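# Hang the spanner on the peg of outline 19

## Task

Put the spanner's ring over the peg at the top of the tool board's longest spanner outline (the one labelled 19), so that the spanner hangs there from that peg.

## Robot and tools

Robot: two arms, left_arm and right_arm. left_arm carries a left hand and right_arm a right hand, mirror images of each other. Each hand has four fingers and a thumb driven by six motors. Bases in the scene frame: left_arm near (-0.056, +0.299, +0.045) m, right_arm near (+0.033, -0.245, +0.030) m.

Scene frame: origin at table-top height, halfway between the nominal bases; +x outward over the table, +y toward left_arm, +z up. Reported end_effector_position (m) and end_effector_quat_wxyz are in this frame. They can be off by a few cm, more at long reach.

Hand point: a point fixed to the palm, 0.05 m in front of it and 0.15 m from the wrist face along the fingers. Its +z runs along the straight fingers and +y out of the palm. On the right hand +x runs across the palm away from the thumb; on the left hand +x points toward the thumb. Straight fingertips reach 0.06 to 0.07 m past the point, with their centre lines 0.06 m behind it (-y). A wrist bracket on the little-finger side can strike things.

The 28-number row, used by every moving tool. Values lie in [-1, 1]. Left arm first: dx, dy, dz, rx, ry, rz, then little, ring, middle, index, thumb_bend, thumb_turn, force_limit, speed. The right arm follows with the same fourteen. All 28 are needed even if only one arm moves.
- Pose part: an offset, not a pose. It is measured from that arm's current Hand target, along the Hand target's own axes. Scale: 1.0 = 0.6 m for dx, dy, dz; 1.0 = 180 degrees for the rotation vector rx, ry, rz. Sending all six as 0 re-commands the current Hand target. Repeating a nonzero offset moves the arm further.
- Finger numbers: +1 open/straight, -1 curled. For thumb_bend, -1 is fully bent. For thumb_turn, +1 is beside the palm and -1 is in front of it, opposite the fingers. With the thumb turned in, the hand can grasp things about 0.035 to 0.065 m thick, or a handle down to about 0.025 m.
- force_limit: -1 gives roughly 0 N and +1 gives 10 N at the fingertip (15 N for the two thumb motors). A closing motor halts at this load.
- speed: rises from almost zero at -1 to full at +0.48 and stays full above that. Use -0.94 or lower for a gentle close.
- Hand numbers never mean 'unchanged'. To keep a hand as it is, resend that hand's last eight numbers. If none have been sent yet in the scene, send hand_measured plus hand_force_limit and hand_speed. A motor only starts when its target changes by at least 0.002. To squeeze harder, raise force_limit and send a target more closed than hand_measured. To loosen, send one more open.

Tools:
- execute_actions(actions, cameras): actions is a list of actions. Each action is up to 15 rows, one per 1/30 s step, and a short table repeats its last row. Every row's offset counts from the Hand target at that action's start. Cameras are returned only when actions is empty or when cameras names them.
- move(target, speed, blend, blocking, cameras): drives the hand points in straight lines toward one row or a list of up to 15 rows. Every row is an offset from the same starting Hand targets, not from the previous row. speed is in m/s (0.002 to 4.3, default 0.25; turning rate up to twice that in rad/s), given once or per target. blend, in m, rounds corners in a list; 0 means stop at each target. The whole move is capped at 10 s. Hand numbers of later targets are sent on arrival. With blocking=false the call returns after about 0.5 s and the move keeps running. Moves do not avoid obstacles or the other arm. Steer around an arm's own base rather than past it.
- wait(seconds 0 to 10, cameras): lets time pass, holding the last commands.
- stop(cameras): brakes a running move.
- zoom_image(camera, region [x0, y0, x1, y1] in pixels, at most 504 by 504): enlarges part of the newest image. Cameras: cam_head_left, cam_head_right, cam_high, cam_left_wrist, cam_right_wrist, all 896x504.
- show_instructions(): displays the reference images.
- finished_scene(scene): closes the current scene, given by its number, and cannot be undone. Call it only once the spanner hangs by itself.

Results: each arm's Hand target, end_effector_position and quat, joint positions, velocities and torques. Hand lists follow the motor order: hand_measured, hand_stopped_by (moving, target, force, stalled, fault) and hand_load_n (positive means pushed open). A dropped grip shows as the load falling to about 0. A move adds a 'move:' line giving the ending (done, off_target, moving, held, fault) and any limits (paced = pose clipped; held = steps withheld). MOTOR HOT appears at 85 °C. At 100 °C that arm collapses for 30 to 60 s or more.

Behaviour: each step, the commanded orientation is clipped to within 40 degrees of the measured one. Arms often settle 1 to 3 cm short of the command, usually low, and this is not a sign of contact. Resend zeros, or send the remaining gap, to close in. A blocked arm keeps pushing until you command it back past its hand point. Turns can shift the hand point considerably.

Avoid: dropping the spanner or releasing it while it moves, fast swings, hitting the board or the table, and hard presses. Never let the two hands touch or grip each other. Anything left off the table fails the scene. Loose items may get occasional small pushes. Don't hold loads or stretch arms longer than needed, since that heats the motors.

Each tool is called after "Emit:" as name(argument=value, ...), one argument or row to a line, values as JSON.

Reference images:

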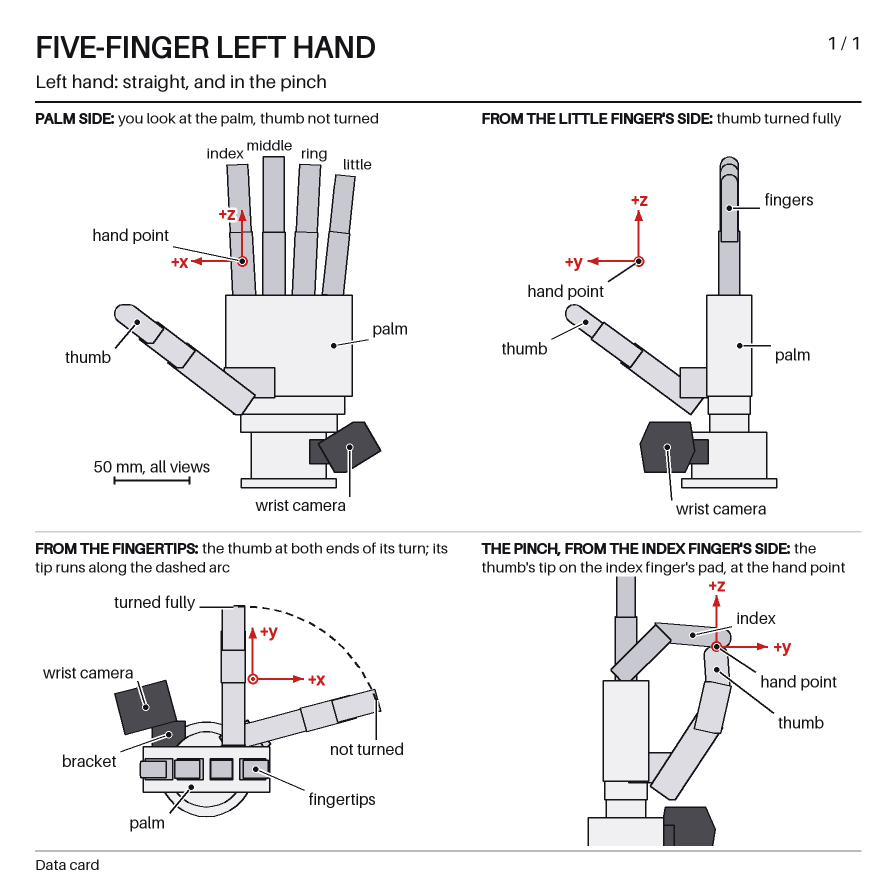

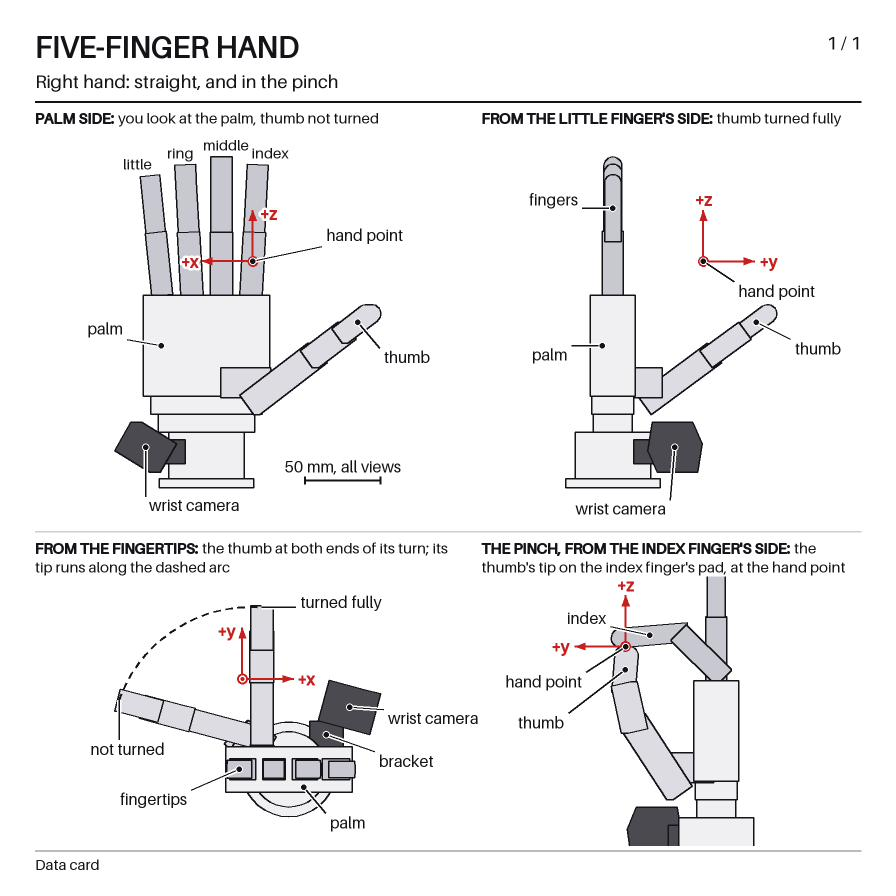

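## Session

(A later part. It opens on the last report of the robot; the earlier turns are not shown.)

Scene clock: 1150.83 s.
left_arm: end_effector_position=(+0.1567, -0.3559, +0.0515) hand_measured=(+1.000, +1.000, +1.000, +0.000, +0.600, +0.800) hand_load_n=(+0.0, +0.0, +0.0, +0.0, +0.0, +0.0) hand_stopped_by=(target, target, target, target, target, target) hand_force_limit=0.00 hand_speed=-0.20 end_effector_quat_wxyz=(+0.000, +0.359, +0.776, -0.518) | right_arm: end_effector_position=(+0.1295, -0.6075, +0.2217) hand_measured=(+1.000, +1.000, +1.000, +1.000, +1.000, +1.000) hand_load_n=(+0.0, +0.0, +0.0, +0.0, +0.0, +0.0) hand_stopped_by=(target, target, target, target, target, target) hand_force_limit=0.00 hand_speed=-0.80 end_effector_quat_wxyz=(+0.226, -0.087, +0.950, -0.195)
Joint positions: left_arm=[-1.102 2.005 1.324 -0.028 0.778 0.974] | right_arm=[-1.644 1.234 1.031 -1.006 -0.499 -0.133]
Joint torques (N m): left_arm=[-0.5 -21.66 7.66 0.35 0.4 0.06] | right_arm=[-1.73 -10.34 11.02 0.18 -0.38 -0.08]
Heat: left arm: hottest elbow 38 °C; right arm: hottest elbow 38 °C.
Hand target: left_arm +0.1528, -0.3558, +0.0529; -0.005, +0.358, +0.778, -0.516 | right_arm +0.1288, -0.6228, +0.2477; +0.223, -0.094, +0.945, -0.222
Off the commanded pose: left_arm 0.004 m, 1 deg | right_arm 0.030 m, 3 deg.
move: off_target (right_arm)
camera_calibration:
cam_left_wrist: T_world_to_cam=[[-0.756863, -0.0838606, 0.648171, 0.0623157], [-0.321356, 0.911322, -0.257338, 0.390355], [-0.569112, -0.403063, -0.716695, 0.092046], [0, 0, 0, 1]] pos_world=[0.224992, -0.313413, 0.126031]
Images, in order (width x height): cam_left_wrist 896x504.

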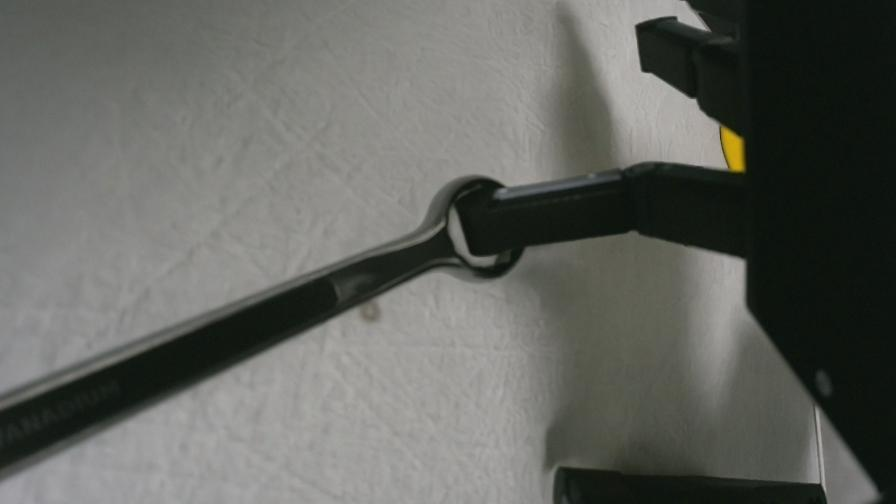

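Emit:
move(
  target=[0.0087,0.0202,0.0119,0,0,0,1,1,1,0.0,0.6,0.8,0.0,-0.2,0,0,0,0,0,0,1,1,1,1,1,1,0,-0.8],
  speed=0.05,
  cameras=["cam_left_wrist", "cam_high"],
)

Emit:
zoom_image(
  camera="cam_left_wrist",
  region=[380, 130, 620, 330],
)

Scene clock: 1152.90 s.
left_arm: end_effector_position=(+0.1567, -0.3559, +0.0515) hand_measured=(+1.000, +1.000, +1.000, +0.000, +0.600, +0.800) hand_load_n=(+0.0, +0.0, +0.0, +0.0, +0.0, +0.0) hand_stopped_by=(target, target, target, target, target, target) hand_force_limit=0.00 hand_speed=-0.20 end_effector_quat_wxyz=(+0.000, +0.359, +0.776, -0.518) | right_arm: end_effector_position=(+0.1295, -0.6075, +0.2217) hand_measured=(+1.000, +1.000, +1.000, +1.000, +1.000, +1.000) hand_load_n=(+0.0, +0.0, +0.0, +0.0, +0.0, -0.5) hand_stopped_by=(target, target, target, target, target, target) hand_force_limit=0.00 hand_speed=-0.80 end_effector_quat_wxyz=(+0.226, -0.087, +0.950, -0.195)
Joint positions: left_arm=[-1.102 2.005 1.324 -0.028 0.778 0.974] | right_arm=[-1.644 1.234 1.031 -1.006 -0.499 -0.133]
Joint torques (N m): left_arm=[-0.44 -19.43 7.12 1.57 0.4 0.07] | right_arm=[-1.67 -10.23 11.02 0.23 -0.37 -0.1]
Heat: left arm: hottest elbow 38 °C; right arm: hottest elbow 38 °C.
Hand target: left_arm +0.1529, -0.3560, +0.0379; -0.005, +0.358, +0.778, -0.516 | right_arm +0.1288, -0.6228, +0.2477; +0.223, -0.094, +0.945, -0.222
Off the commanded pose: left_arm 0.014 m, 1 deg | right_arm 0.030 m, 3 deg.
move: off_target (left_arm, right_arm)
camera_calibration:
cam_left_wrist: T_world_to_cam=[[-0.756863, -0.0838606, 0.648171, 0.0623157], [-0.321356, 0.911322, -0.257338, 0.390355], [-0.569112, -0.403063, -0.716695, 0.092046], [0, 0, 0, 1]] pos_world=[0.224992, -0.313413, 0.126031]
Images, in order (width x height): cam_high 896x504, cam_left_wrist 896x504.

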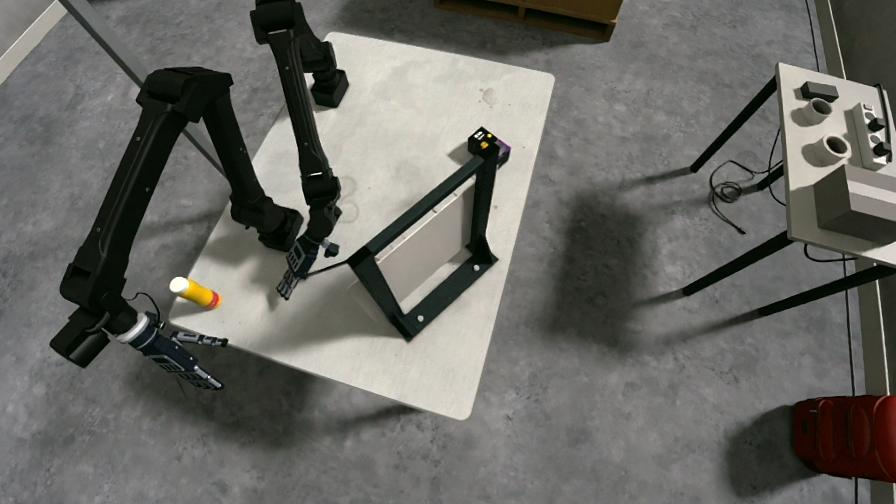

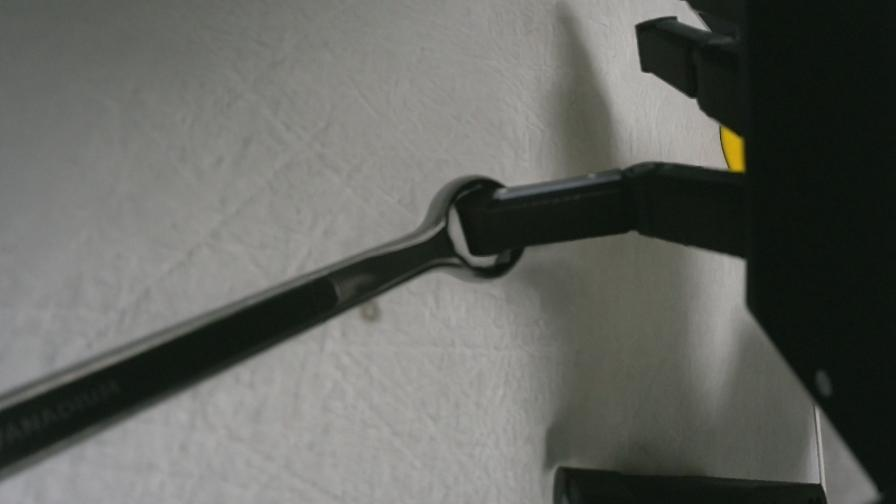

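Scaled by 2.100 from the camera's 896x504 image, which has a finer 1280x720 frame.

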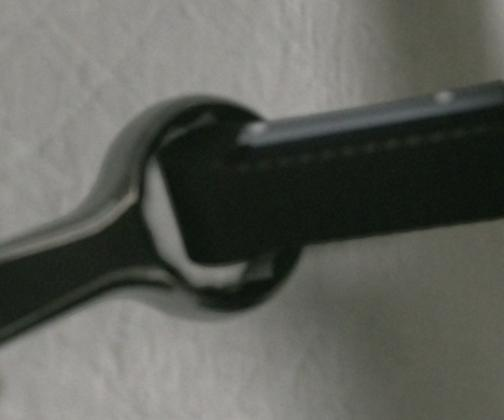

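Emit:
move(
  target=[
    [0,0,0,0,0,0,1,1,1,0.0,0.2,0.4,0.0,-0.2,0,0,0,0,0,0,1,1,1,1,1,1,0,-0.8],
    [0.0458,0.0144,-0.0683,0,0,0,1,1,1,0.0,0.2,0.4,0.0,-0.2,0,0,0,0,0,0,1,1,1,1,1,1,0,-0.8],
  ],
  speed=0.05,
  cameras=["cam_left_wrist"],
)

Scene clock: 1160.90 s.
left_arm: end_effector_position=(+0.1478, -0.3115, +0.0415) hand_measured=(+1.000, +1.000, +1.000, +0.000, +0.200, +0.400) hand_load_n=(+0.0, +0.0, +0.0, +0.5, +0.0, +0.0) hand_stopped_by=(target, target, target, target, target, target) hand_force_limit=0.00 hand_speed=-0.20 end_effector_quat_wxyz=(-0.013, +0.358, +0.778, -0.516) | right_arm: end_effector_position=(+0.1295, -0.6075, +0.2217) hand_measured=(+1.000, +1.000, +1.000, +1.000, +1.000, +1.000) hand_load_n=(+0.0, +0.0, +0.0, +0.0, +0.0, +0.0) hand_stopped_by=(target, target, target, target, target, target) hand_force_limit=0.00 hand_speed=-0.80 end_effector_quat_wxyz=(+0.226, -0.087, +0.950, -0.195)
Joint positions: left_arm=[-1.075 1.944 1.193 0.005 0.813 0.997] | right_arm=[-1.644 1.234 1.031 -1.006 -0.499 -0.133]
Joint torques (N m): left_arm=[0.79 -20.37 5.72 1.26 0.29 0.23] | right_arm=[-1.55 -10.29 11.1 0.14 -0.38 -0.09]
Heat: left arm: hottest elbow 37 °C; right arm: hottest elbow 38 °C.
Hand target: left_arm +0.1526, -0.3060, +0.0402; -0.005, +0.358, +0.778, -0.516 | right_arm +0.1288, -0.6228, +0.2477; +0.223, -0.094, +0.945, -0.222
Off the commanded pose: left_arm 0.008 m, 1 deg | right_arm 0.030 m, 3 deg.
move: off_target (right_arm)
camera_calibration:
cam_left_wrist: T_world_to_cam=[[-0.744633, -0.0856351, 0.661957, 0.0628899], [-0.31761, 0.917723, -0.238556, 0.345096], [-0.587065, -0.387881, -0.710566, 0.104779], [0, 0, 0, 1]] pos_world=[0.217948, -0.270675, 0.115146]
Images, in order (width x height): cam_left_wrist 896x504.

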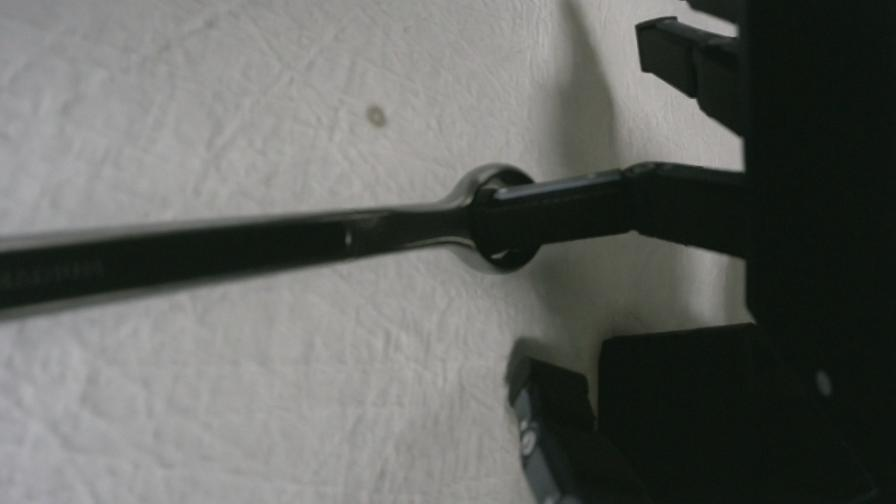

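Emit:
move(
  target=[
    [0.0222,0.0433,-0.0898,0,0,0,1,1,1,0.0,0.2,0.4,0.0,-0.2,0,0,0,0,0,0,1,1,1,1,1,1,0,-0.8],
    [0.0563,0.0962,-0.1978,-0.0155,-0.036,-0.0212,1,1,1,0.0,0.2,0.4,0.0,-0.2,0,0,0,0,0,0,1,1,1,1,1,1,0,-0.8],
    [0.0653,0.1783,-0.3368,-0.0347,-0.0808,-0.0475,1,1,1,0.0,0.2,0.4,0.0,-0.2,0,0,0,0,0,0,1,1,1,1,1,1,0,-0.8],
  ],
  speed=0.08,
  blend=0.02,
  cameras=["cam_left_wrist", "cam_head_left"],
)

Scene clock: 1169.80 s.
left_arm: end_effector_position=(+0.2572, -0.1051, +0.0355) hand_measured=(+1.000, +1.000, +1.000, +0.000, +0.200, +0.400) hand_load_n=(+0.0, +0.0, +0.0, +0.5, +0.0, +0.0) hand_stopped_by=(target, target, target, target, target, target) hand_force_limit=0.00 hand_speed=-0.20 end_effector_quat_wxyz=(+0.066, +0.231, +0.823, -0.514) | right_arm: end_effector_position=(+0.1295, -0.6075, +0.2217) hand_measured=(+1.000, +1.000, +1.000, +1.000, +1.000, +1.000) hand_load_n=(+0.0, +0.0, +0.0, +0.0, +0.0, +0.0) hand_stopped_by=(target, target, target, target, target, target) hand_force_limit=0.00 hand_speed=-0.80 end_effector_quat_wxyz=(+0.226, -0.087, +0.950, -0.195)
Joint positions: left_arm=[-0.675 1.718 0.81 0.095 0.88 1.083] | right_arm=[-1.644 1.234 1.031 -1.006 -0.499 -0.133]
Joint torques (N m): left_arm=[0.62 -14.92 4.81 1.21 0.22 0.2] | right_arm=[-1.49 -10.23 11.02 0.18 -0.37 -0.1]
Heat: left arm: hottest elbow 37 °C; right arm: hottest elbow 38 °C.
Hand target: left_arm +0.2589, -0.1000, +0.0344; +0.074, +0.231, +0.824, -0.512 | right_arm +0.1288, -0.6228, +0.2477; +0.223, -0.094, +0.945, -0.222
Off the commanded pose: left_arm 0.006 m, 1 deg | right_arm 0.030 m, 3 deg.
move: off_target (right_arm)
camera_calibration:
cam_left_wrist: T_world_to_cam=[[-0.678972, -0.307399, 0.666711, 0.125625], [-0.585397, 0.774732, -0.238959, 0.242959], [-0.443066, -0.552537, -0.705971, 0.190318], [0, 0, 0, 1]] pos_world=[0.311847, -0.0444537, 0.108661]
Images, in order (width x height): cam_head_left 896x504, cam_left_wrist 896x504.

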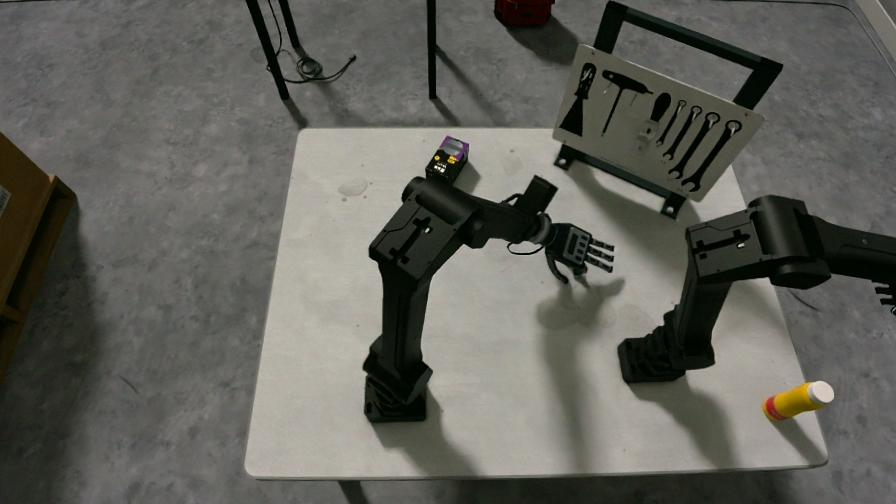

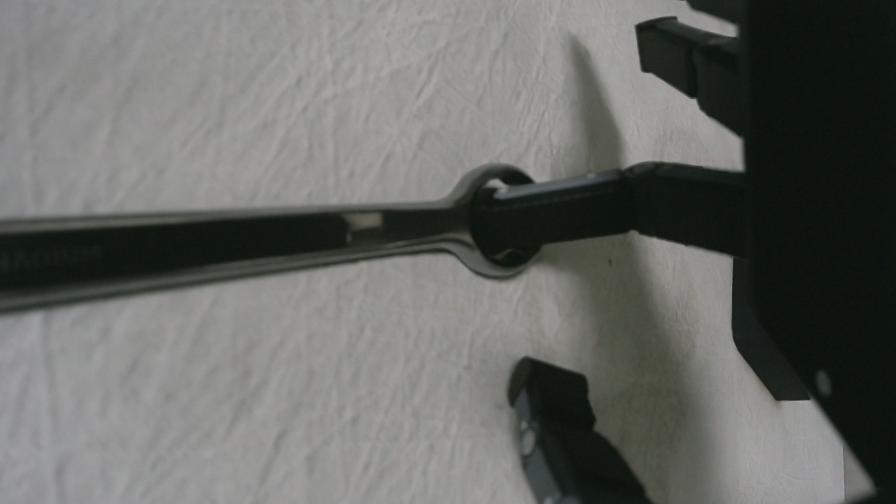

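Emit:
move(
  target=[
    [-0.0845,0.0068,0.0532,0,0,0,1,1,1,0.0,0.2,0.4,0.0,-0.2,0,0,0,0,0,0,1,1,1,1,1,1,0,-0.8],
    [-0.1926,0.0539,0.0545,0,0,0,1,1,1,0.0,0.2,0.4,0.0,-0.2,0,0,0,0,0,0,1,1,1,1,1,1,0,-0.8],
    [-0.27,0.1378,-0.0321,0,0,0,1,1,1,0.0,0.2,0.4,0.0,-0.2,0,0,0,0,0,0,1,1,1,1,1,1,0,-0.8],
  ],
  speed=0.08,
  blend=0.02,
  cameras=["cam_left_wrist", "cam_head_left"],
)

Scene clock: 1185.53 s.
left_arm: end_effector_position=(+0.4269, -0.0988, +0.0402) hand_measured=(+1.000, +1.000, +1.000, +0.000, +0.200, +0.400) hand_load_n=(+0.0, +0.0, +0.0, +0.0, +0.0, +0.0) hand_stopped_by=(target, target, target, target, target, target) hand_force_limit=0.00 hand_speed=-0.20 end_effector_quat_wxyz=(+0.071, +0.228, +0.823, -0.515) | right_arm: end_effector_position=(+0.1295, -0.6075, +0.2217) hand_measured=(+1.000, +1.000, +1.000, +1.000, +1.000, +1.000) hand_load_n=(+0.0, +0.0, +0.0, +0.0, +0.0, -0.5) hand_stopped_by=(target, target, target, target, target, target) hand_force_limit=0.00 hand_speed=-0.80 end_effector_quat_wxyz=(+0.226, -0.087, +0.950, -0.195)
Joint positions: left_arm=[-0.483 1.98 1.289 -0.312 0.993 1.327] | right_arm=[-1.644 1.234 1.031 -1.006 -0.499 -0.133]
Joint torques (N m): left_arm=[0.44 -17.26 10.47 -0.14 0.48 0.24] | right_arm=[-1.55 -10.23 10.99 0.2 -0.38 -0.1]
Heat: left arm: hottest elbow 36 °C; right arm: hottest elbow 39 °C.
Hand target: left_arm +0.4419, -0.1020, +0.0346; +0.074, +0.231, +0.824, -0.512 | right_arm +0.1288, -0.6228, +0.2477; +0.223, -0.094, +0.945, -0.222
Off the commanded pose: left_arm 0.016 m, 1 deg | right_arm 0.030 m, 3 deg.
move: off_target (left_arm, right_arm)
camera_calibration:
cam_left_wrist: T_world_to_cam=[[-0.679405, -0.311686, 0.664274, 0.239555], [-0.591394, 0.768493, -0.244278, 0.340701], [-0.434352, -0.558812, -0.706447, 0.268052], [0, 0, 0, 1]] pos_world=[0.480672, -0.03737, 0.11346]
Images, in order (width x height): cam_head_left 896x504, cam_left_wrist 896x504.

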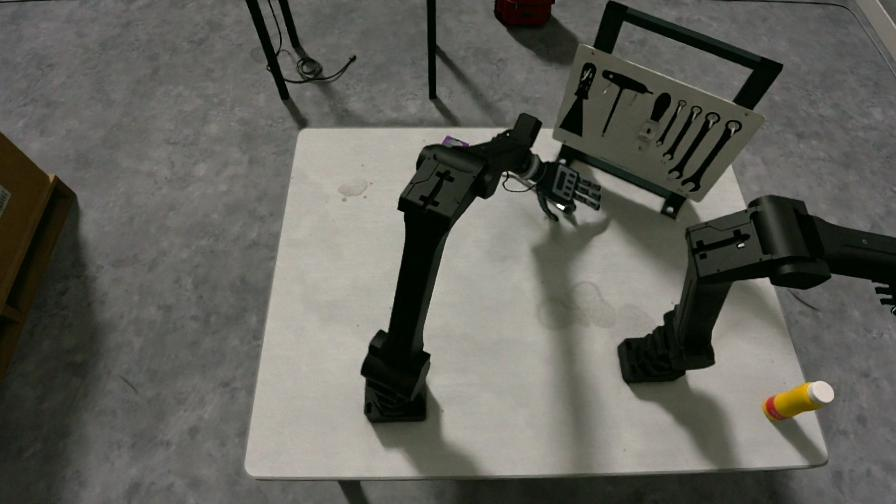

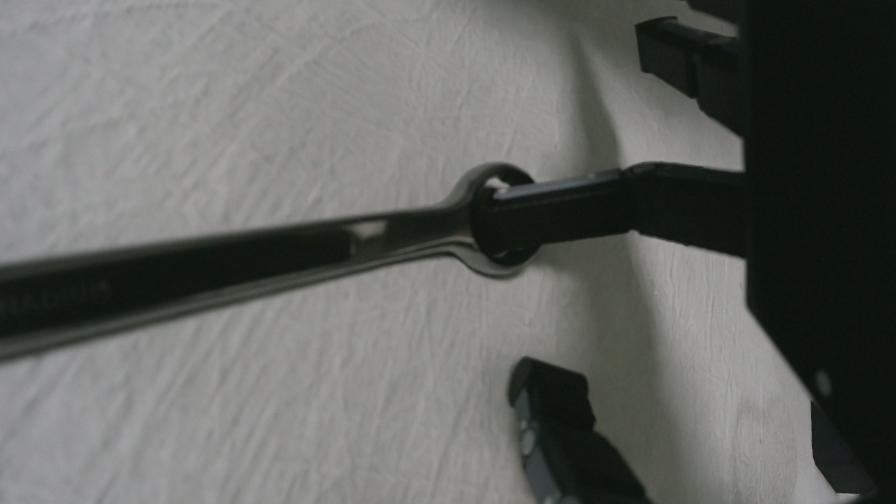

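Emit:
move(
  target=[
    [0.0881,-0.0482,0.0161,-0.0998,-0.2251,-0.1292,1,1,1,0.0,0.2,0.4,0.0,-0.2,0,0,0,0,0,0,1,1,1,1,1,1,0,-0.8],
    [0.1488,-0.091,0.0477,-0.193,-0.4357,-0.2501,1,1,1,0.0,0.2,0.4,0.0,-0.2,0,0,0,0,0,0,1,1,1,1,1,1,0,-0.8],
  ],
  speed=0.15,
  blend=0.02,
  cameras=["cam_left_wrist", "cam_head_left"],
)

Scene clock: 1210.63 s.
left_arm: end_effector_position=(+0.3328, -0.1040, +0.0367) hand_measured=(+1.000, +1.000, +1.000, +0.000, +0.200, +0.400) hand_load_n=(+0.0, +0.0, +0.0, +1.0, +0.0, +0.0) hand_stopped_by=(target, target, target, target, target, target) hand_force_limit=0.00 hand_speed=-0.20 end_effector_quat_wxyz=(+0.438, -0.463, +0.717, -0.282) | right_arm: end_effector_position=(+0.1295, -0.6075, +0.2217) hand_measured=(+1.000, +1.000, +1.000, +1.000, +1.000, +1.000) hand_load_n=(+0.0, +0.0, +0.0, +0.0, +0.0, +0.0) hand_stopped_by=(target, target, target, target, target, target) hand_force_limit=0.00 hand_speed=-0.80 end_effector_quat_wxyz=(+0.226, -0.087, +0.950, -0.195)
Joint positions: left_arm=[-1.028 1.793 0.922 0.095 -0.858 -0.211] | right_arm=[-1.644 1.234 1.031 -1.006 -0.499 -0.133]
Joint torques (N m): left_arm=[-0.85 -13.45 9.25 0.17 -0.2 -0.03] | right_arm=[-1.44 -10.29 11.04 0.2 -0.38 -0.1]
Heat: left arm: hottest elbow 37 °C; right arm: hottest elbow 39 °C.
Hand target: left_arm +0.3349, -0.1201, +0.0334; +0.432, -0.463, +0.720, -0.285 | right_arm +0.1288, -0.6228, +0.2477; +0.223, -0.094, +0.945, -0.222
Off the commanded pose: left_arm 0.016 m, 1 deg | right_arm 0.030 m, 3 deg.
move: off_target (left_arm, right_arm)
camera_calibration:
cam_left_wrist: T_world_to_cam=[[0.392714, -0.646512, 0.654063, -0.215039], [-0.687324, -0.678858, -0.258336, 0.170007], [0.611033, -0.348101, -0.71096, -0.104111], [0, 0, 0, 1]] pos_world=[0.264914, -0.0598556, 0.110549]
Images, in order (width x height): cam_head_left 896x504, cam_left_wrist 896x504.

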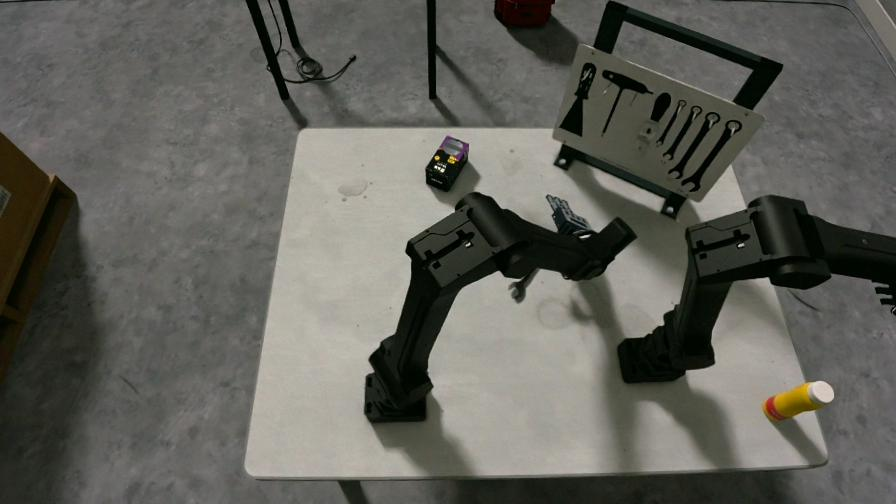

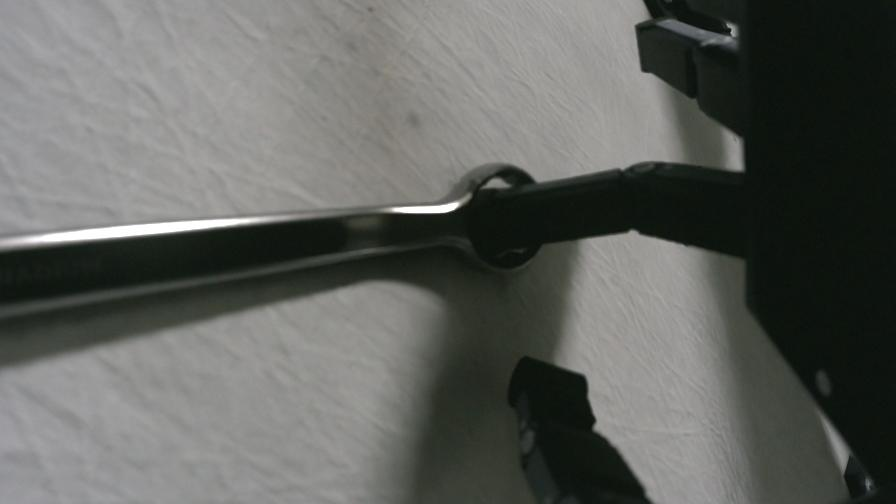

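Emit:
move(
  target=[-0.0239,-0.054,-0.031,0,0,0,1,1,1,0.0,0.2,0.4,0.0,-0.2,0,0,0,0,0,0,1,1,1,1,1,1,0,-0.8],
  speed=0.04,
  cameras=["cam_left_wrist"],
)

Scene clock: 1231.07 s.
left_arm: end_effector_position=(+0.3259, -0.0971, +0.0432) hand_measured=(+1.000, +1.000, +1.000, +0.000, +0.200, +0.400) hand_load_n=(+0.0, +0.0, +0.0, +1.0, +0.0, +0.0) hand_stopped_by=(target, target, target, target, target, target) hand_force_limit=0.00 hand_speed=-0.20 end_effector_quat_wxyz=(+0.434, -0.457, +0.733, -0.257) | right_arm: end_effector_position=(+0.1295, -0.6075, +0.2217) hand_measured=(+1.000, +1.000, +1.000, +1.000, +1.000, +1.000) hand_load_n=(+0.0, +0.0, +0.0, +0.0, +0.0, +0.0) hand_stopped_by=(target, target, target, target, target, target) hand_force_limit=0.00 hand_speed=-0.80 end_effector_quat_wxyz=(+0.226, -0.087, +0.950, -0.195)
Joint positions: left_arm=[-1.03 1.765 0.939 -0.015 -0.851 -0.22] | right_arm=[-1.644 1.234 1.031 -1.006 -0.499 -0.133]
Joint torques (N m): left_arm=[-0.91 -18.14 9.91 0.23 -0.48 0.06] | right_arm=[-1.49 -10.11 11.04 0.18 -0.4 -0.08]
Heat: left arm: hottest elbow 39 °C; right arm: hottest elbow 39 °C.
Hand target: left_arm +0.3348, -0.1201, +0.0735; +0.432, -0.463, +0.719, -0.285 | right_arm +0.1288, -0.6228, +0.2477; +0.223, -0.094, +0.945, -0.222
Off the commanded pose: left_arm 0.039 m, 4 deg | right_arm 0.030 m, 3 deg.
move: off_target (left_arm, right_arm)
camera_calibration:
cam_left_wrist: T_world_to_cam=[[0.41587, -0.676281, 0.608026, -0.220453], [-0.698816, -0.665498, -0.262237, 0.176904], [0.581986, -0.315842, -0.749357, -0.0786039], [0, 0, 0, 1]] pos_world=[0.26105, -0.0561858, 0.12153]
Images, in order (width x height): cam_left_wrist 896x504.

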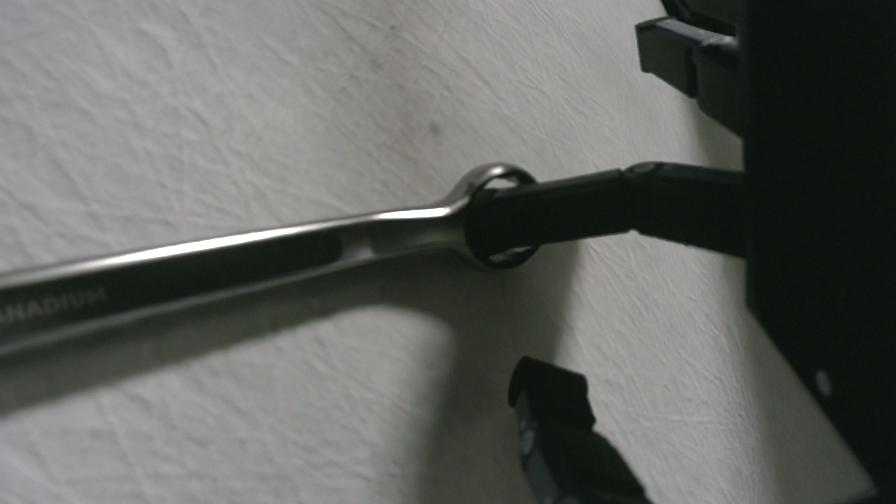

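Emit:
execute_actions(
  actions=[
    [[0,0,0,0,0,0,1,1,1,0.3,0.2,0.4,0.0,-0.6,0,0,0,0,0,0,1,1,1,1,1,1,0,-0.8]],
    [[0,0,0,0,0,0,1,1,1,0.3,0.2,0.4,0.0,-0.6,0,0,0,0,0,0,1,1,1,1,1,1,0,-0.8]],
  ],
  cameras=["cam_left_wrist"],
)

Scene clock: 1235.10 s.
left_arm: end_effector_position=(+0.3260, -0.0973, +0.0459) hand_measured=(+1.000, +1.000, +1.000, +0.300, +0.200, +0.400) hand_load_n=(+0.0, +0.0, +0.0, +0.0, +0.0, +0.0) hand_stopped_by=(target, target, target, target, target, target) hand_force_limit=0.00 hand_speed=-0.60 end_effector_quat_wxyz=(+0.435, -0.458, +0.731, -0.258) | right_arm: end_effector_position=(+0.1295, -0.6075, +0.2217) hand_measured=(+1.000, +1.000, +1.000, +1.000, +1.000, +1.000) hand_load_n=(+0.0, +0.0, +0.0, +0.0, +0.0, +0.0) hand_stopped_by=(target, target, target, target, target, target) hand_force_limit=0.00 hand_speed=-0.80 end_effector_quat_wxyz=(+0.226, -0.087, +0.950, -0.195)
Joint positions: left_arm=[-1.03 1.76 0.939 -0.017 -0.852 -0.22] | right_arm=[-1.644 1.234 1.031 -1.006 -0.499 -0.133]
Joint torques (N m): left_arm=[-0.73 -17.85 9.98 0.24 -0.43 0.07] | right_arm=[-1.67 -10.34 11.08 0.24 -0.37 -0.08]
Heat: left arm: hottest elbow 40 °C; right arm: hottest elbow 39 °C.
Hand target: left_arm +0.3348, -0.1200, +0.0734; +0.432, -0.463, +0.720, -0.285 | right_arm +0.1288, -0.6228, +0.2477; +0.223, -0.094, +0.945, -0.222
Off the commanded pose: left_arm 0.037 m, 3 deg | right_arm 0.030 m, 3 deg.
Step readings (end_effector_position of left_arm | right_arm):
0: (+0.3259, -0.0971, +0.0432) | (+0.1295, -0.6075, +0.2217)
1: (+0.3259, -0.0971, +0.0432) | (+0.1295, -0.6075, +0.2217)
2: (+0.3259, -0.0971, +0.0432) | (+0.1295, -0.6075, +0.2217)
4: (+0.3257, -0.0969, +0.0431) | (+0.1295, -0.6075, +0.2217)
8: (+0.3260, -0.0969, +0.0445) | (+0.1295, -0.6075, +0.2217)
15: (+0.3260, -0.0973, +0.0459) | (+0.1295, -0.6075, +0.2217)
16: (+0.3260, -0.0973, +0.0459) | (+0.1295, -0.6075, +0.2217)
17: (+0.3260, -0.0973, +0.0459) | (+0.1295, -0.6075, +0.2217)
19: (+0.3260, -0.0973, +0.0459) | (+0.1295, -0.6075, +0.2217)
23: (+0.3260, -0.0973, +0.0459) | (+0.1295, -0.6075, +0.2217)
30: (+0.3260, -0.0973, +0.0459) | (+0.1295, -0.6075, +0.2217)
camera_calibration:
cam_left_wrist: T_world_to_cam=[[0.414539, -0.674408, 0.611008, -0.221865], [-0.697623, -0.666641, -0.262512, 0.177059], [0.584363, -0.317432, -0.746831, -0.0777999], [0, 0, 0, 1]] pos_world=[0.260955, -0.0562889, 0.123938]
Images, in order (width x height): cam_left_wrist 896x504.

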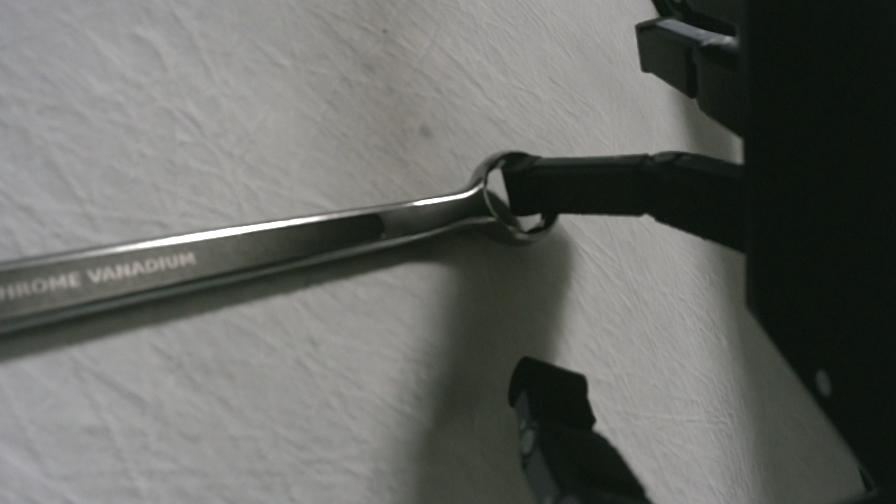

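Emit:
move(
  target=[-0.0119,-0.027,-0.0155,0,0,0,1,1,1,0.3,0.2,0.4,0.0,-0.6,0,0,0,0,0,0,1,1,1,1,1,1,0,-0.8],
  speed=0.05,
  cameras=["cam_left_wrist"],
)

Scene clock: 1237.23 s.
left_arm: end_effector_position=(+0.3272, -0.0992, +0.0676) hand_measured=(+1.000, +1.000, +1.000, +0.300, +0.200, +0.400) hand_load_n=(+0.0, +0.0, +0.0, +0.0, +0.0, +0.0) hand_stopped_by=(target, target, target, target, target, target) hand_force_limit=0.00 hand_speed=-0.60 end_effector_quat_wxyz=(+0.435, -0.458, +0.730, -0.261) | right_arm: end_effector_position=(+0.1295, -0.6075, +0.2217) hand_measured=(+1.000, +1.000, +1.000, +1.000, +1.000, +1.000) hand_load_n=(+0.0, +0.0, +0.0, +0.0, +0.0, +0.0) hand_stopped_by=(target, target, target, target, target, target) hand_force_limit=0.00 hand_speed=-0.80 end_effector_quat_wxyz=(+0.226, -0.087, +0.950, -0.195)
Joint positions: left_arm=[-1.03 1.718 0.956 -0.068 -0.852 -0.22] | right_arm=[-1.644 1.234 1.031 -1.006 -0.499 -0.133]
Joint torques (N m): left_arm=[-0.79 -17.38 10.35 0.16 -0.43 0.07] | right_arm=[-1.55 -10.23 11.02 0.21 -0.38 -0.09]
Heat: left arm: hottest elbow 40 °C; right arm: hottest elbow 39 °C.
Hand target: left_arm +0.3349, -0.1202, +0.0936; +0.432, -0.463, +0.719, -0.285 | right_arm +0.1288, -0.6228, +0.2477; +0.223, -0.094, +0.945, -0.222
Off the commanded pose: left_arm 0.034 m, 3 deg | right_arm 0.030 m, 3 deg.
move: off_target (left_arm, right_arm)
camera_calibration:
cam_left_wrist: T_world_to_cam=[[0.412432, -0.671037, 0.616125, -0.236209], [-0.696747, -0.668067, -0.261208, 0.181845], [0.586893, -0.321552, -0.743075, -0.064306], [0, 0, 0, 1]] pos_world=[0.261861, -0.0576981, 0.145249]
Images, in order (width x height): cam_left_wrist 896x504.

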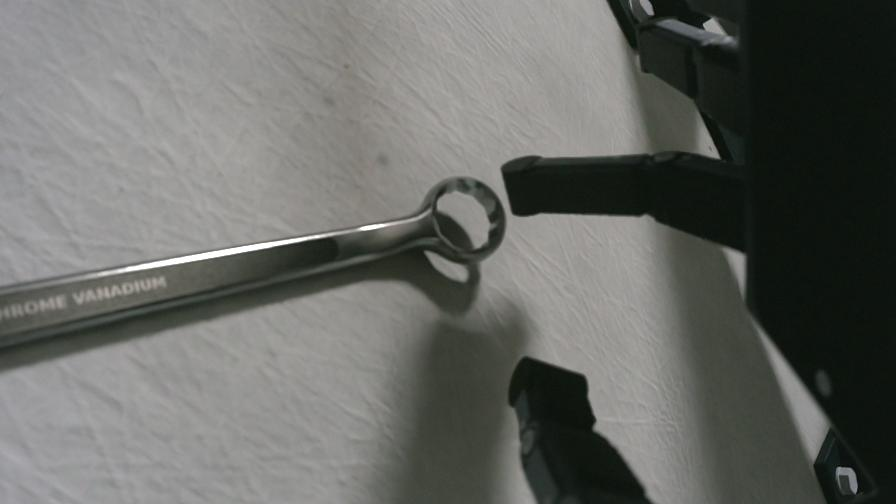

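Emit:
move(
  target=[-0.0222,-0.0083,0.01,0.1527,0.5063,0.2236,1,1,0.4,0.4,0.5,-0.9,-0.4,-0.3,0,0,0,0,0,0,1,1,1,1,1,1,0,-0.8],
  speed=0.4,
  cameras=["cam_left_wrist", "cam_head_right"],
)

Scene clock: 1246.27 s.
left_arm: end_effector_position=(+0.3283, -0.1021, +0.0955) hand_measured=(+1.000, +1.000, +0.400, +0.400, +0.500, -0.900) hand_load_n=(+0.0, +0.0, +0.0, +0.0, +0.0, +0.0) hand_stopped_by=(target, target, target, target, target, target) hand_force_limit=-0.40 hand_speed=-0.30 end_effector_quat_wxyz=(-0.053, +0.214, +0.830, -0.513) | right_arm: end_effector_position=(+0.1295, -0.6075, +0.2217) hand_measured=(+1.000, +1.000, +1.000, +1.000, +1.000, +1.000) hand_load_n=(+0.0, +0.0, +0.0, +0.0, +0.0, +0.0) hand_stopped_by=(target, target, target, target, target, target) hand_force_limit=0.00 hand_speed=-0.80 end_effector_quat_wxyz=(+0.226, -0.087, +0.950, -0.195)
Joint positions: left_arm=[-0.557 1.839 1.258 -0.65 1.05 1.332] | right_arm=[-1.644 1.234 1.031 -1.006 -0.499 -0.133]
Joint torques (N m): left_arm=[0.26 -16.15 11.32 -0.39 0.76 0.2] | right_arm=[-1.73 -10.17 11.03 0.2 -0.38 -0.1]
Heat: left arm: hottest elbow 41 °C; right arm: hottest elbow 39 °C.
Hand target: left_arm +0.3448, -0.1100, +0.0994; -0.046, +0.220, +0.827, -0.515 | right_arm +0.1288, -0.6228, +0.2477; +0.223, -0.094, +0.945, -0.222
Off the commanded pose: left_arm 0.019 m, 1 deg | right_arm 0.030 m, 3 deg.
move: off_target (left_arm, right_arm)
camera_calibration:
cam_left_wrist: T_world_to_cam=[[-0.551115, -0.296076, 0.780135, 0.0831636], [-0.544051, 0.83638, -0.0669147, 0.272848], [-0.632677, -0.461311, -0.622022, 0.329398], [0, 0, 0, 1]] pos_world=[0.402678, -0.0516266, 0.158272]
Images, in order (width x height): cam_head_right 896x504, cam_left_wrist 896x504.

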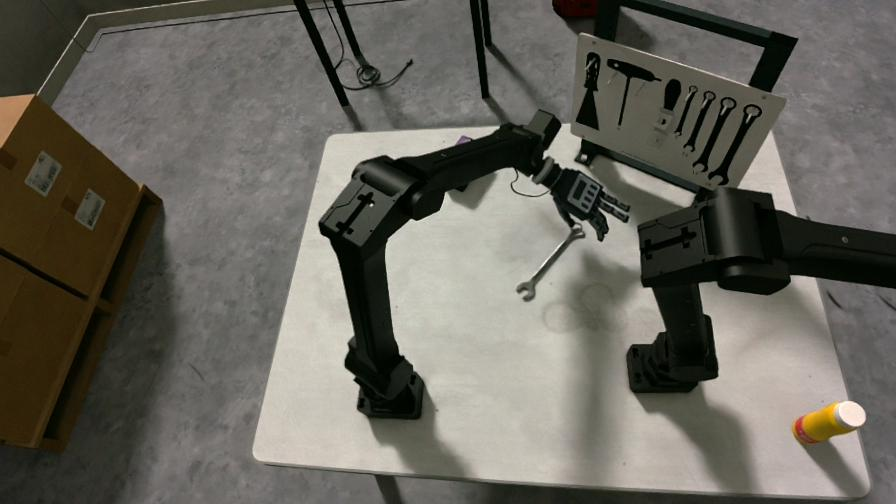

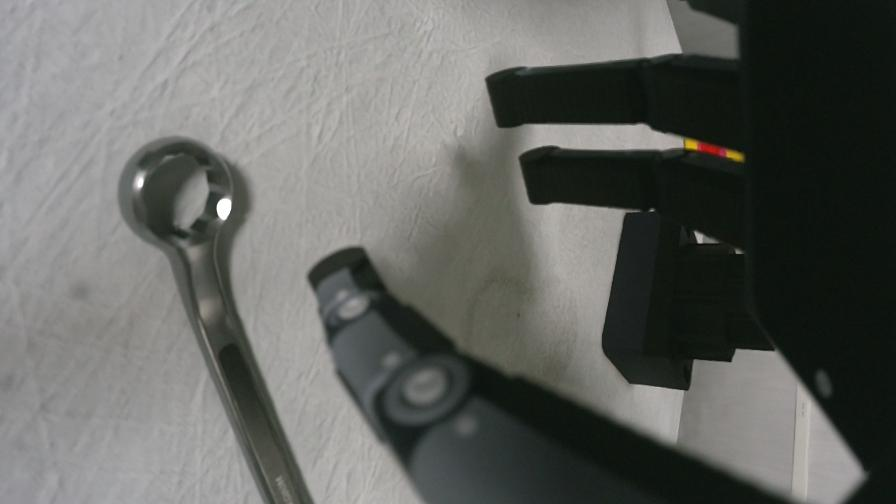

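Emit:
move(
  target=[-0.0067,0.0752,0.0045,0,0,0,1,1,0.4,0.4,0.5,-0.9,-0.4,-0.3,0,0,0,0,0,0,1,1,1,1,1,1,0,-0.8],
  speed=0.1,
  cameras=["cam_left_wrist", "cam_head_right"],
)

Emit:
zoom_image(
  camera="cam_head_right",
  region=[540, 170, 620, 250],
)

Scene clock: 1253.57 s.
left_arm: end_effector_position=(+0.3440, -0.0884, +0.0526) hand_measured=(+1.000, +1.000, +0.400, +0.400, +0.500, -0.900) hand_load_n=(+0.0, +0.0, +0.0, +0.0, +0.0, +0.0) hand_stopped_by=(target, target, target, target, target, target) hand_force_limit=-0.40 hand_speed=-0.30 end_effector_quat_wxyz=(-0.060, +0.210, +0.831, -0.511) | right_arm: end_effector_position=(+0.1295, -0.6075, +0.2217) hand_measured=(+1.000, +1.000, +1.000, +1.000, +1.000, +1.000) hand_load_n=(+0.0, +0.0, +0.0, +0.0, +0.0, +0.0) hand_stopped_by=(target, target, target, target, target, target) hand_force_limit=0.00 hand_speed=-0.80 end_effector_quat_wxyz=(+0.226, -0.087, +0.950, -0.195)
Joint positions: left_arm=[-0.52 1.932 1.274 -0.65 1.062 1.402] | right_arm=[-1.644 1.234 1.031 -1.006 -0.499 -0.133]
Joint torques (N m): left_arm=[0.62 -17.67 10.51 -0.13 0.78 0.23] | right_arm=[-1.38 -10.29 11.06 0.21 -0.39 -0.09]
Heat: left arm: hottest elbow 42 °C; right arm: hottest elbow 40 °C.
Hand target: left_arm +0.3619, -0.0971, +0.0595; -0.046, +0.220, +0.827, -0.515 | right_arm +0.1288, -0.6228, +0.2477; +0.223, -0.094, +0.945, -0.222
Off the commanded pose: left_arm 0.021 m, 2 deg | right_arm 0.030 m, 3 deg.
move: off_target (left_arm, right_arm)
camera_calibration:
cam_left_wrist: T_world_to_cam=[[-0.539651, -0.302314, 0.785738, 0.124558], [-0.545234, 0.836634, -0.0525749, 0.266682], [-0.64148, -0.456783, -0.616322, 0.322127], [0, 0, 0, 1]] pos_world=[0.41926, -0.0383171, 0.114684]
Images, in order (width x height): cam_head_right 896x504, cam_left_wrist 896x504.

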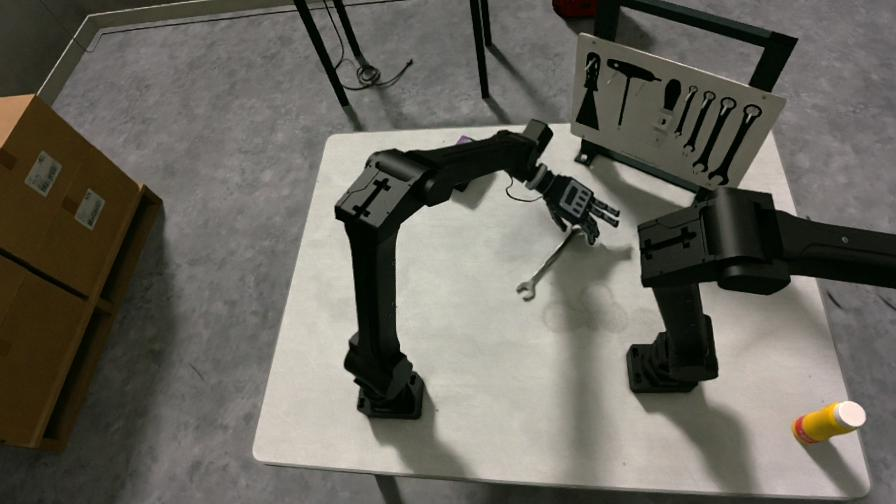

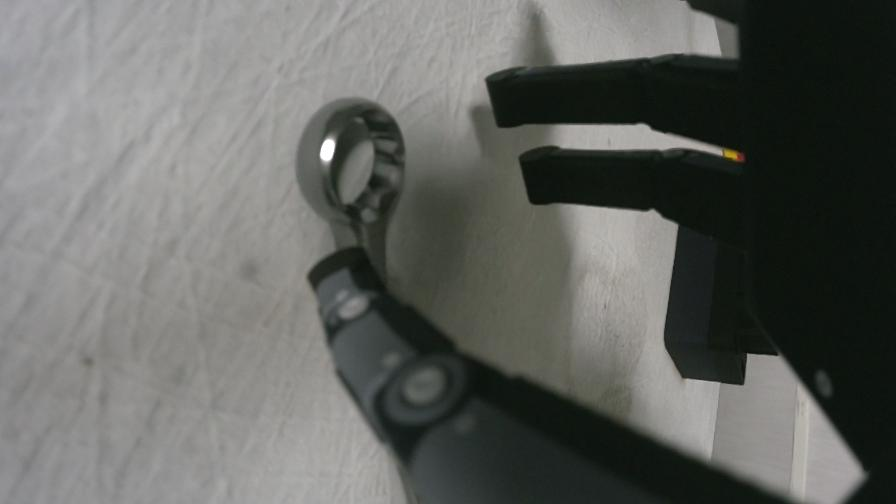

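Scaled by 6.300 from the camera's 896x504 image, which has a finer 1280x720 frame.

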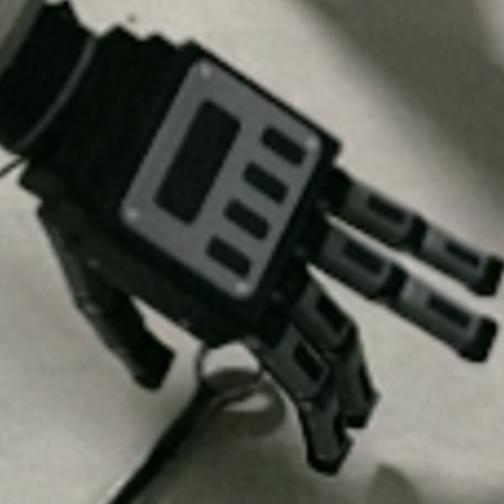

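Emit:
move(
  target=[-0.025,0.0162,0.003,0,0,0,1,1,0.4,0.4,0.5,-0.9,-0.4,-0.3,0,0,0,0,0,0,1,1,1,1,1,1,0,-0.8],
  speed=0.06,
  cameras=["cam_left_wrist", "cam_head_right"],
)

Emit:
zoom_image(
  camera="cam_head_right",
  region=[540, 170, 620, 250],
)

Scene clock: 1259.27 s.
left_arm: end_effector_position=(+0.3610, -0.0961, +0.0502) hand_measured=(+1.000, +1.000, +0.400, +0.400, +0.500, -0.900) hand_load_n=(+0.0, +0.0, +0.0, +0.0, +0.0, +0.0) hand_stopped_by=(target, target, target, target, target, target) hand_force_limit=-0.40 hand_speed=-0.30 end_effector_quat_wxyz=(-0.054, +0.216, +0.829, -0.513) | right_arm: end_effector_position=(+0.1295, -0.6075, +0.2217) hand_measured=(+1.000, +1.000, +1.000, +1.000, +1.000, +1.000) hand_load_n=(+0.0, +0.0, +0.0, +0.0, +0.0, -0.5) hand_stopped_by=(target, target, target, target, target, target) hand_force_limit=0.00 hand_speed=-0.80 end_effector_quat_wxyz=(+0.226, -0.087, +0.950, -0.195)
Joint positions: left_arm=[-0.518 1.97 1.328 -0.661 1.063 1.415] | right_arm=[-1.644 1.234 1.031 -1.006 -0.499 -0.133]
Joint torques (N m): left_arm=[0.62 -17.49 10.69 -0.5 0.78 0.2] | right_arm=[-1.55 -10.23 11.03 0.23 -0.38 -0.1]
Heat: left arm: hottest elbow 42 °C; right arm: hottest elbow 40 °C.
Hand target: left_arm +0.3780, -0.1011, +0.0524; -0.046, +0.220, +0.827, -0.515 | right_arm +0.1288, -0.6228, +0.2477; +0.223, -0.094, +0.945, -0.222
Off the commanded pose: left_arm 0.018 m, 1 deg | right_arm 0.030 m, 3 deg.
move: off_target (left_arm, right_arm)
camera_calibration:
cam_left_wrist: T_world_to_cam=[[-0.55297, -0.293283, 0.779878, 0.139261], [-0.540911, 0.838304, -0.0682771, 0.281678], [-0.63375, -0.4596, -0.622197, 0.325212], [0, 0, 0, 1]] pos_world=[0.435474, -0.0458216, 0.112971]
Images, in order (width x height): cam_head_right 896x504, cam_left_wrist 896x504.

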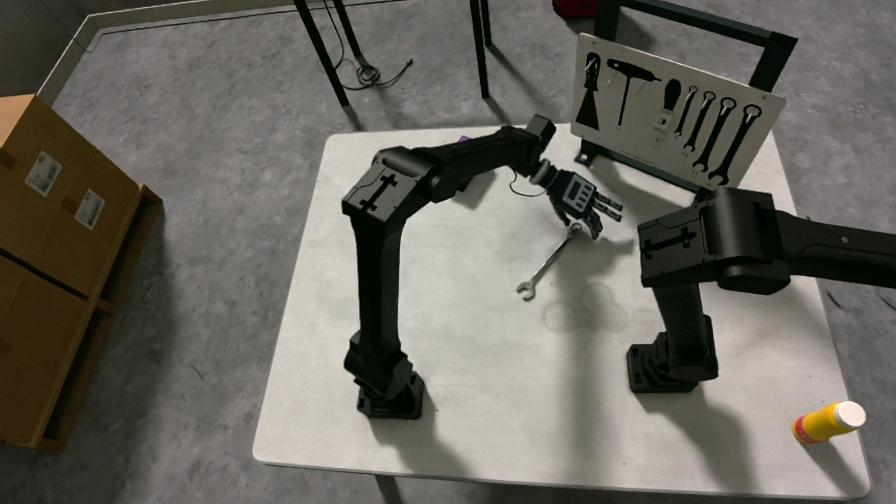

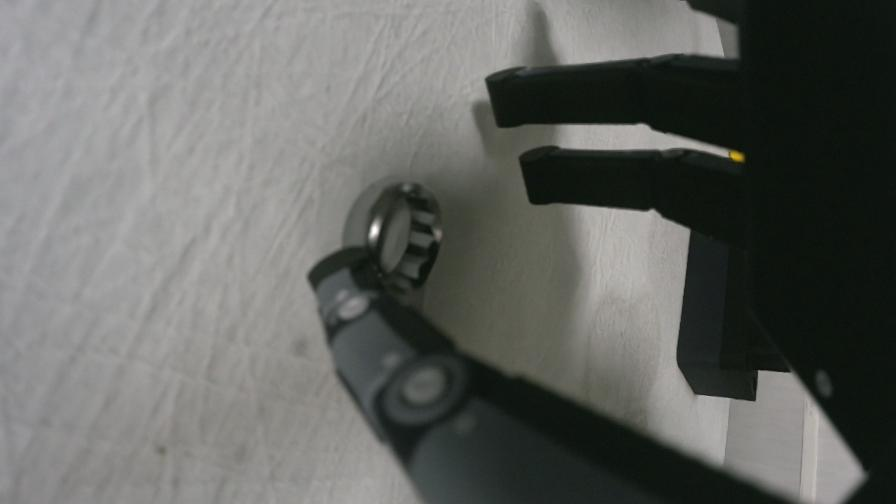

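Scaled by 6.300 from the camera's 896x504 image, which has a finer 1280x720 frame.

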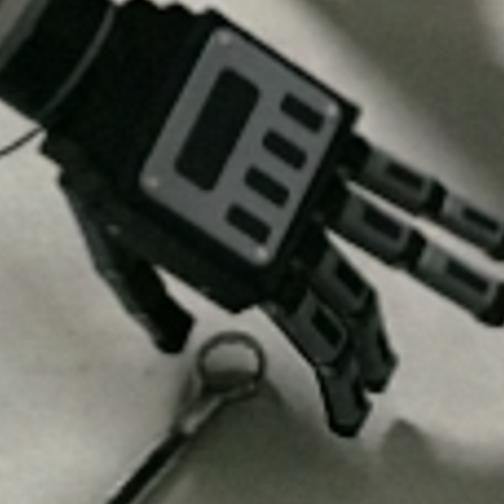

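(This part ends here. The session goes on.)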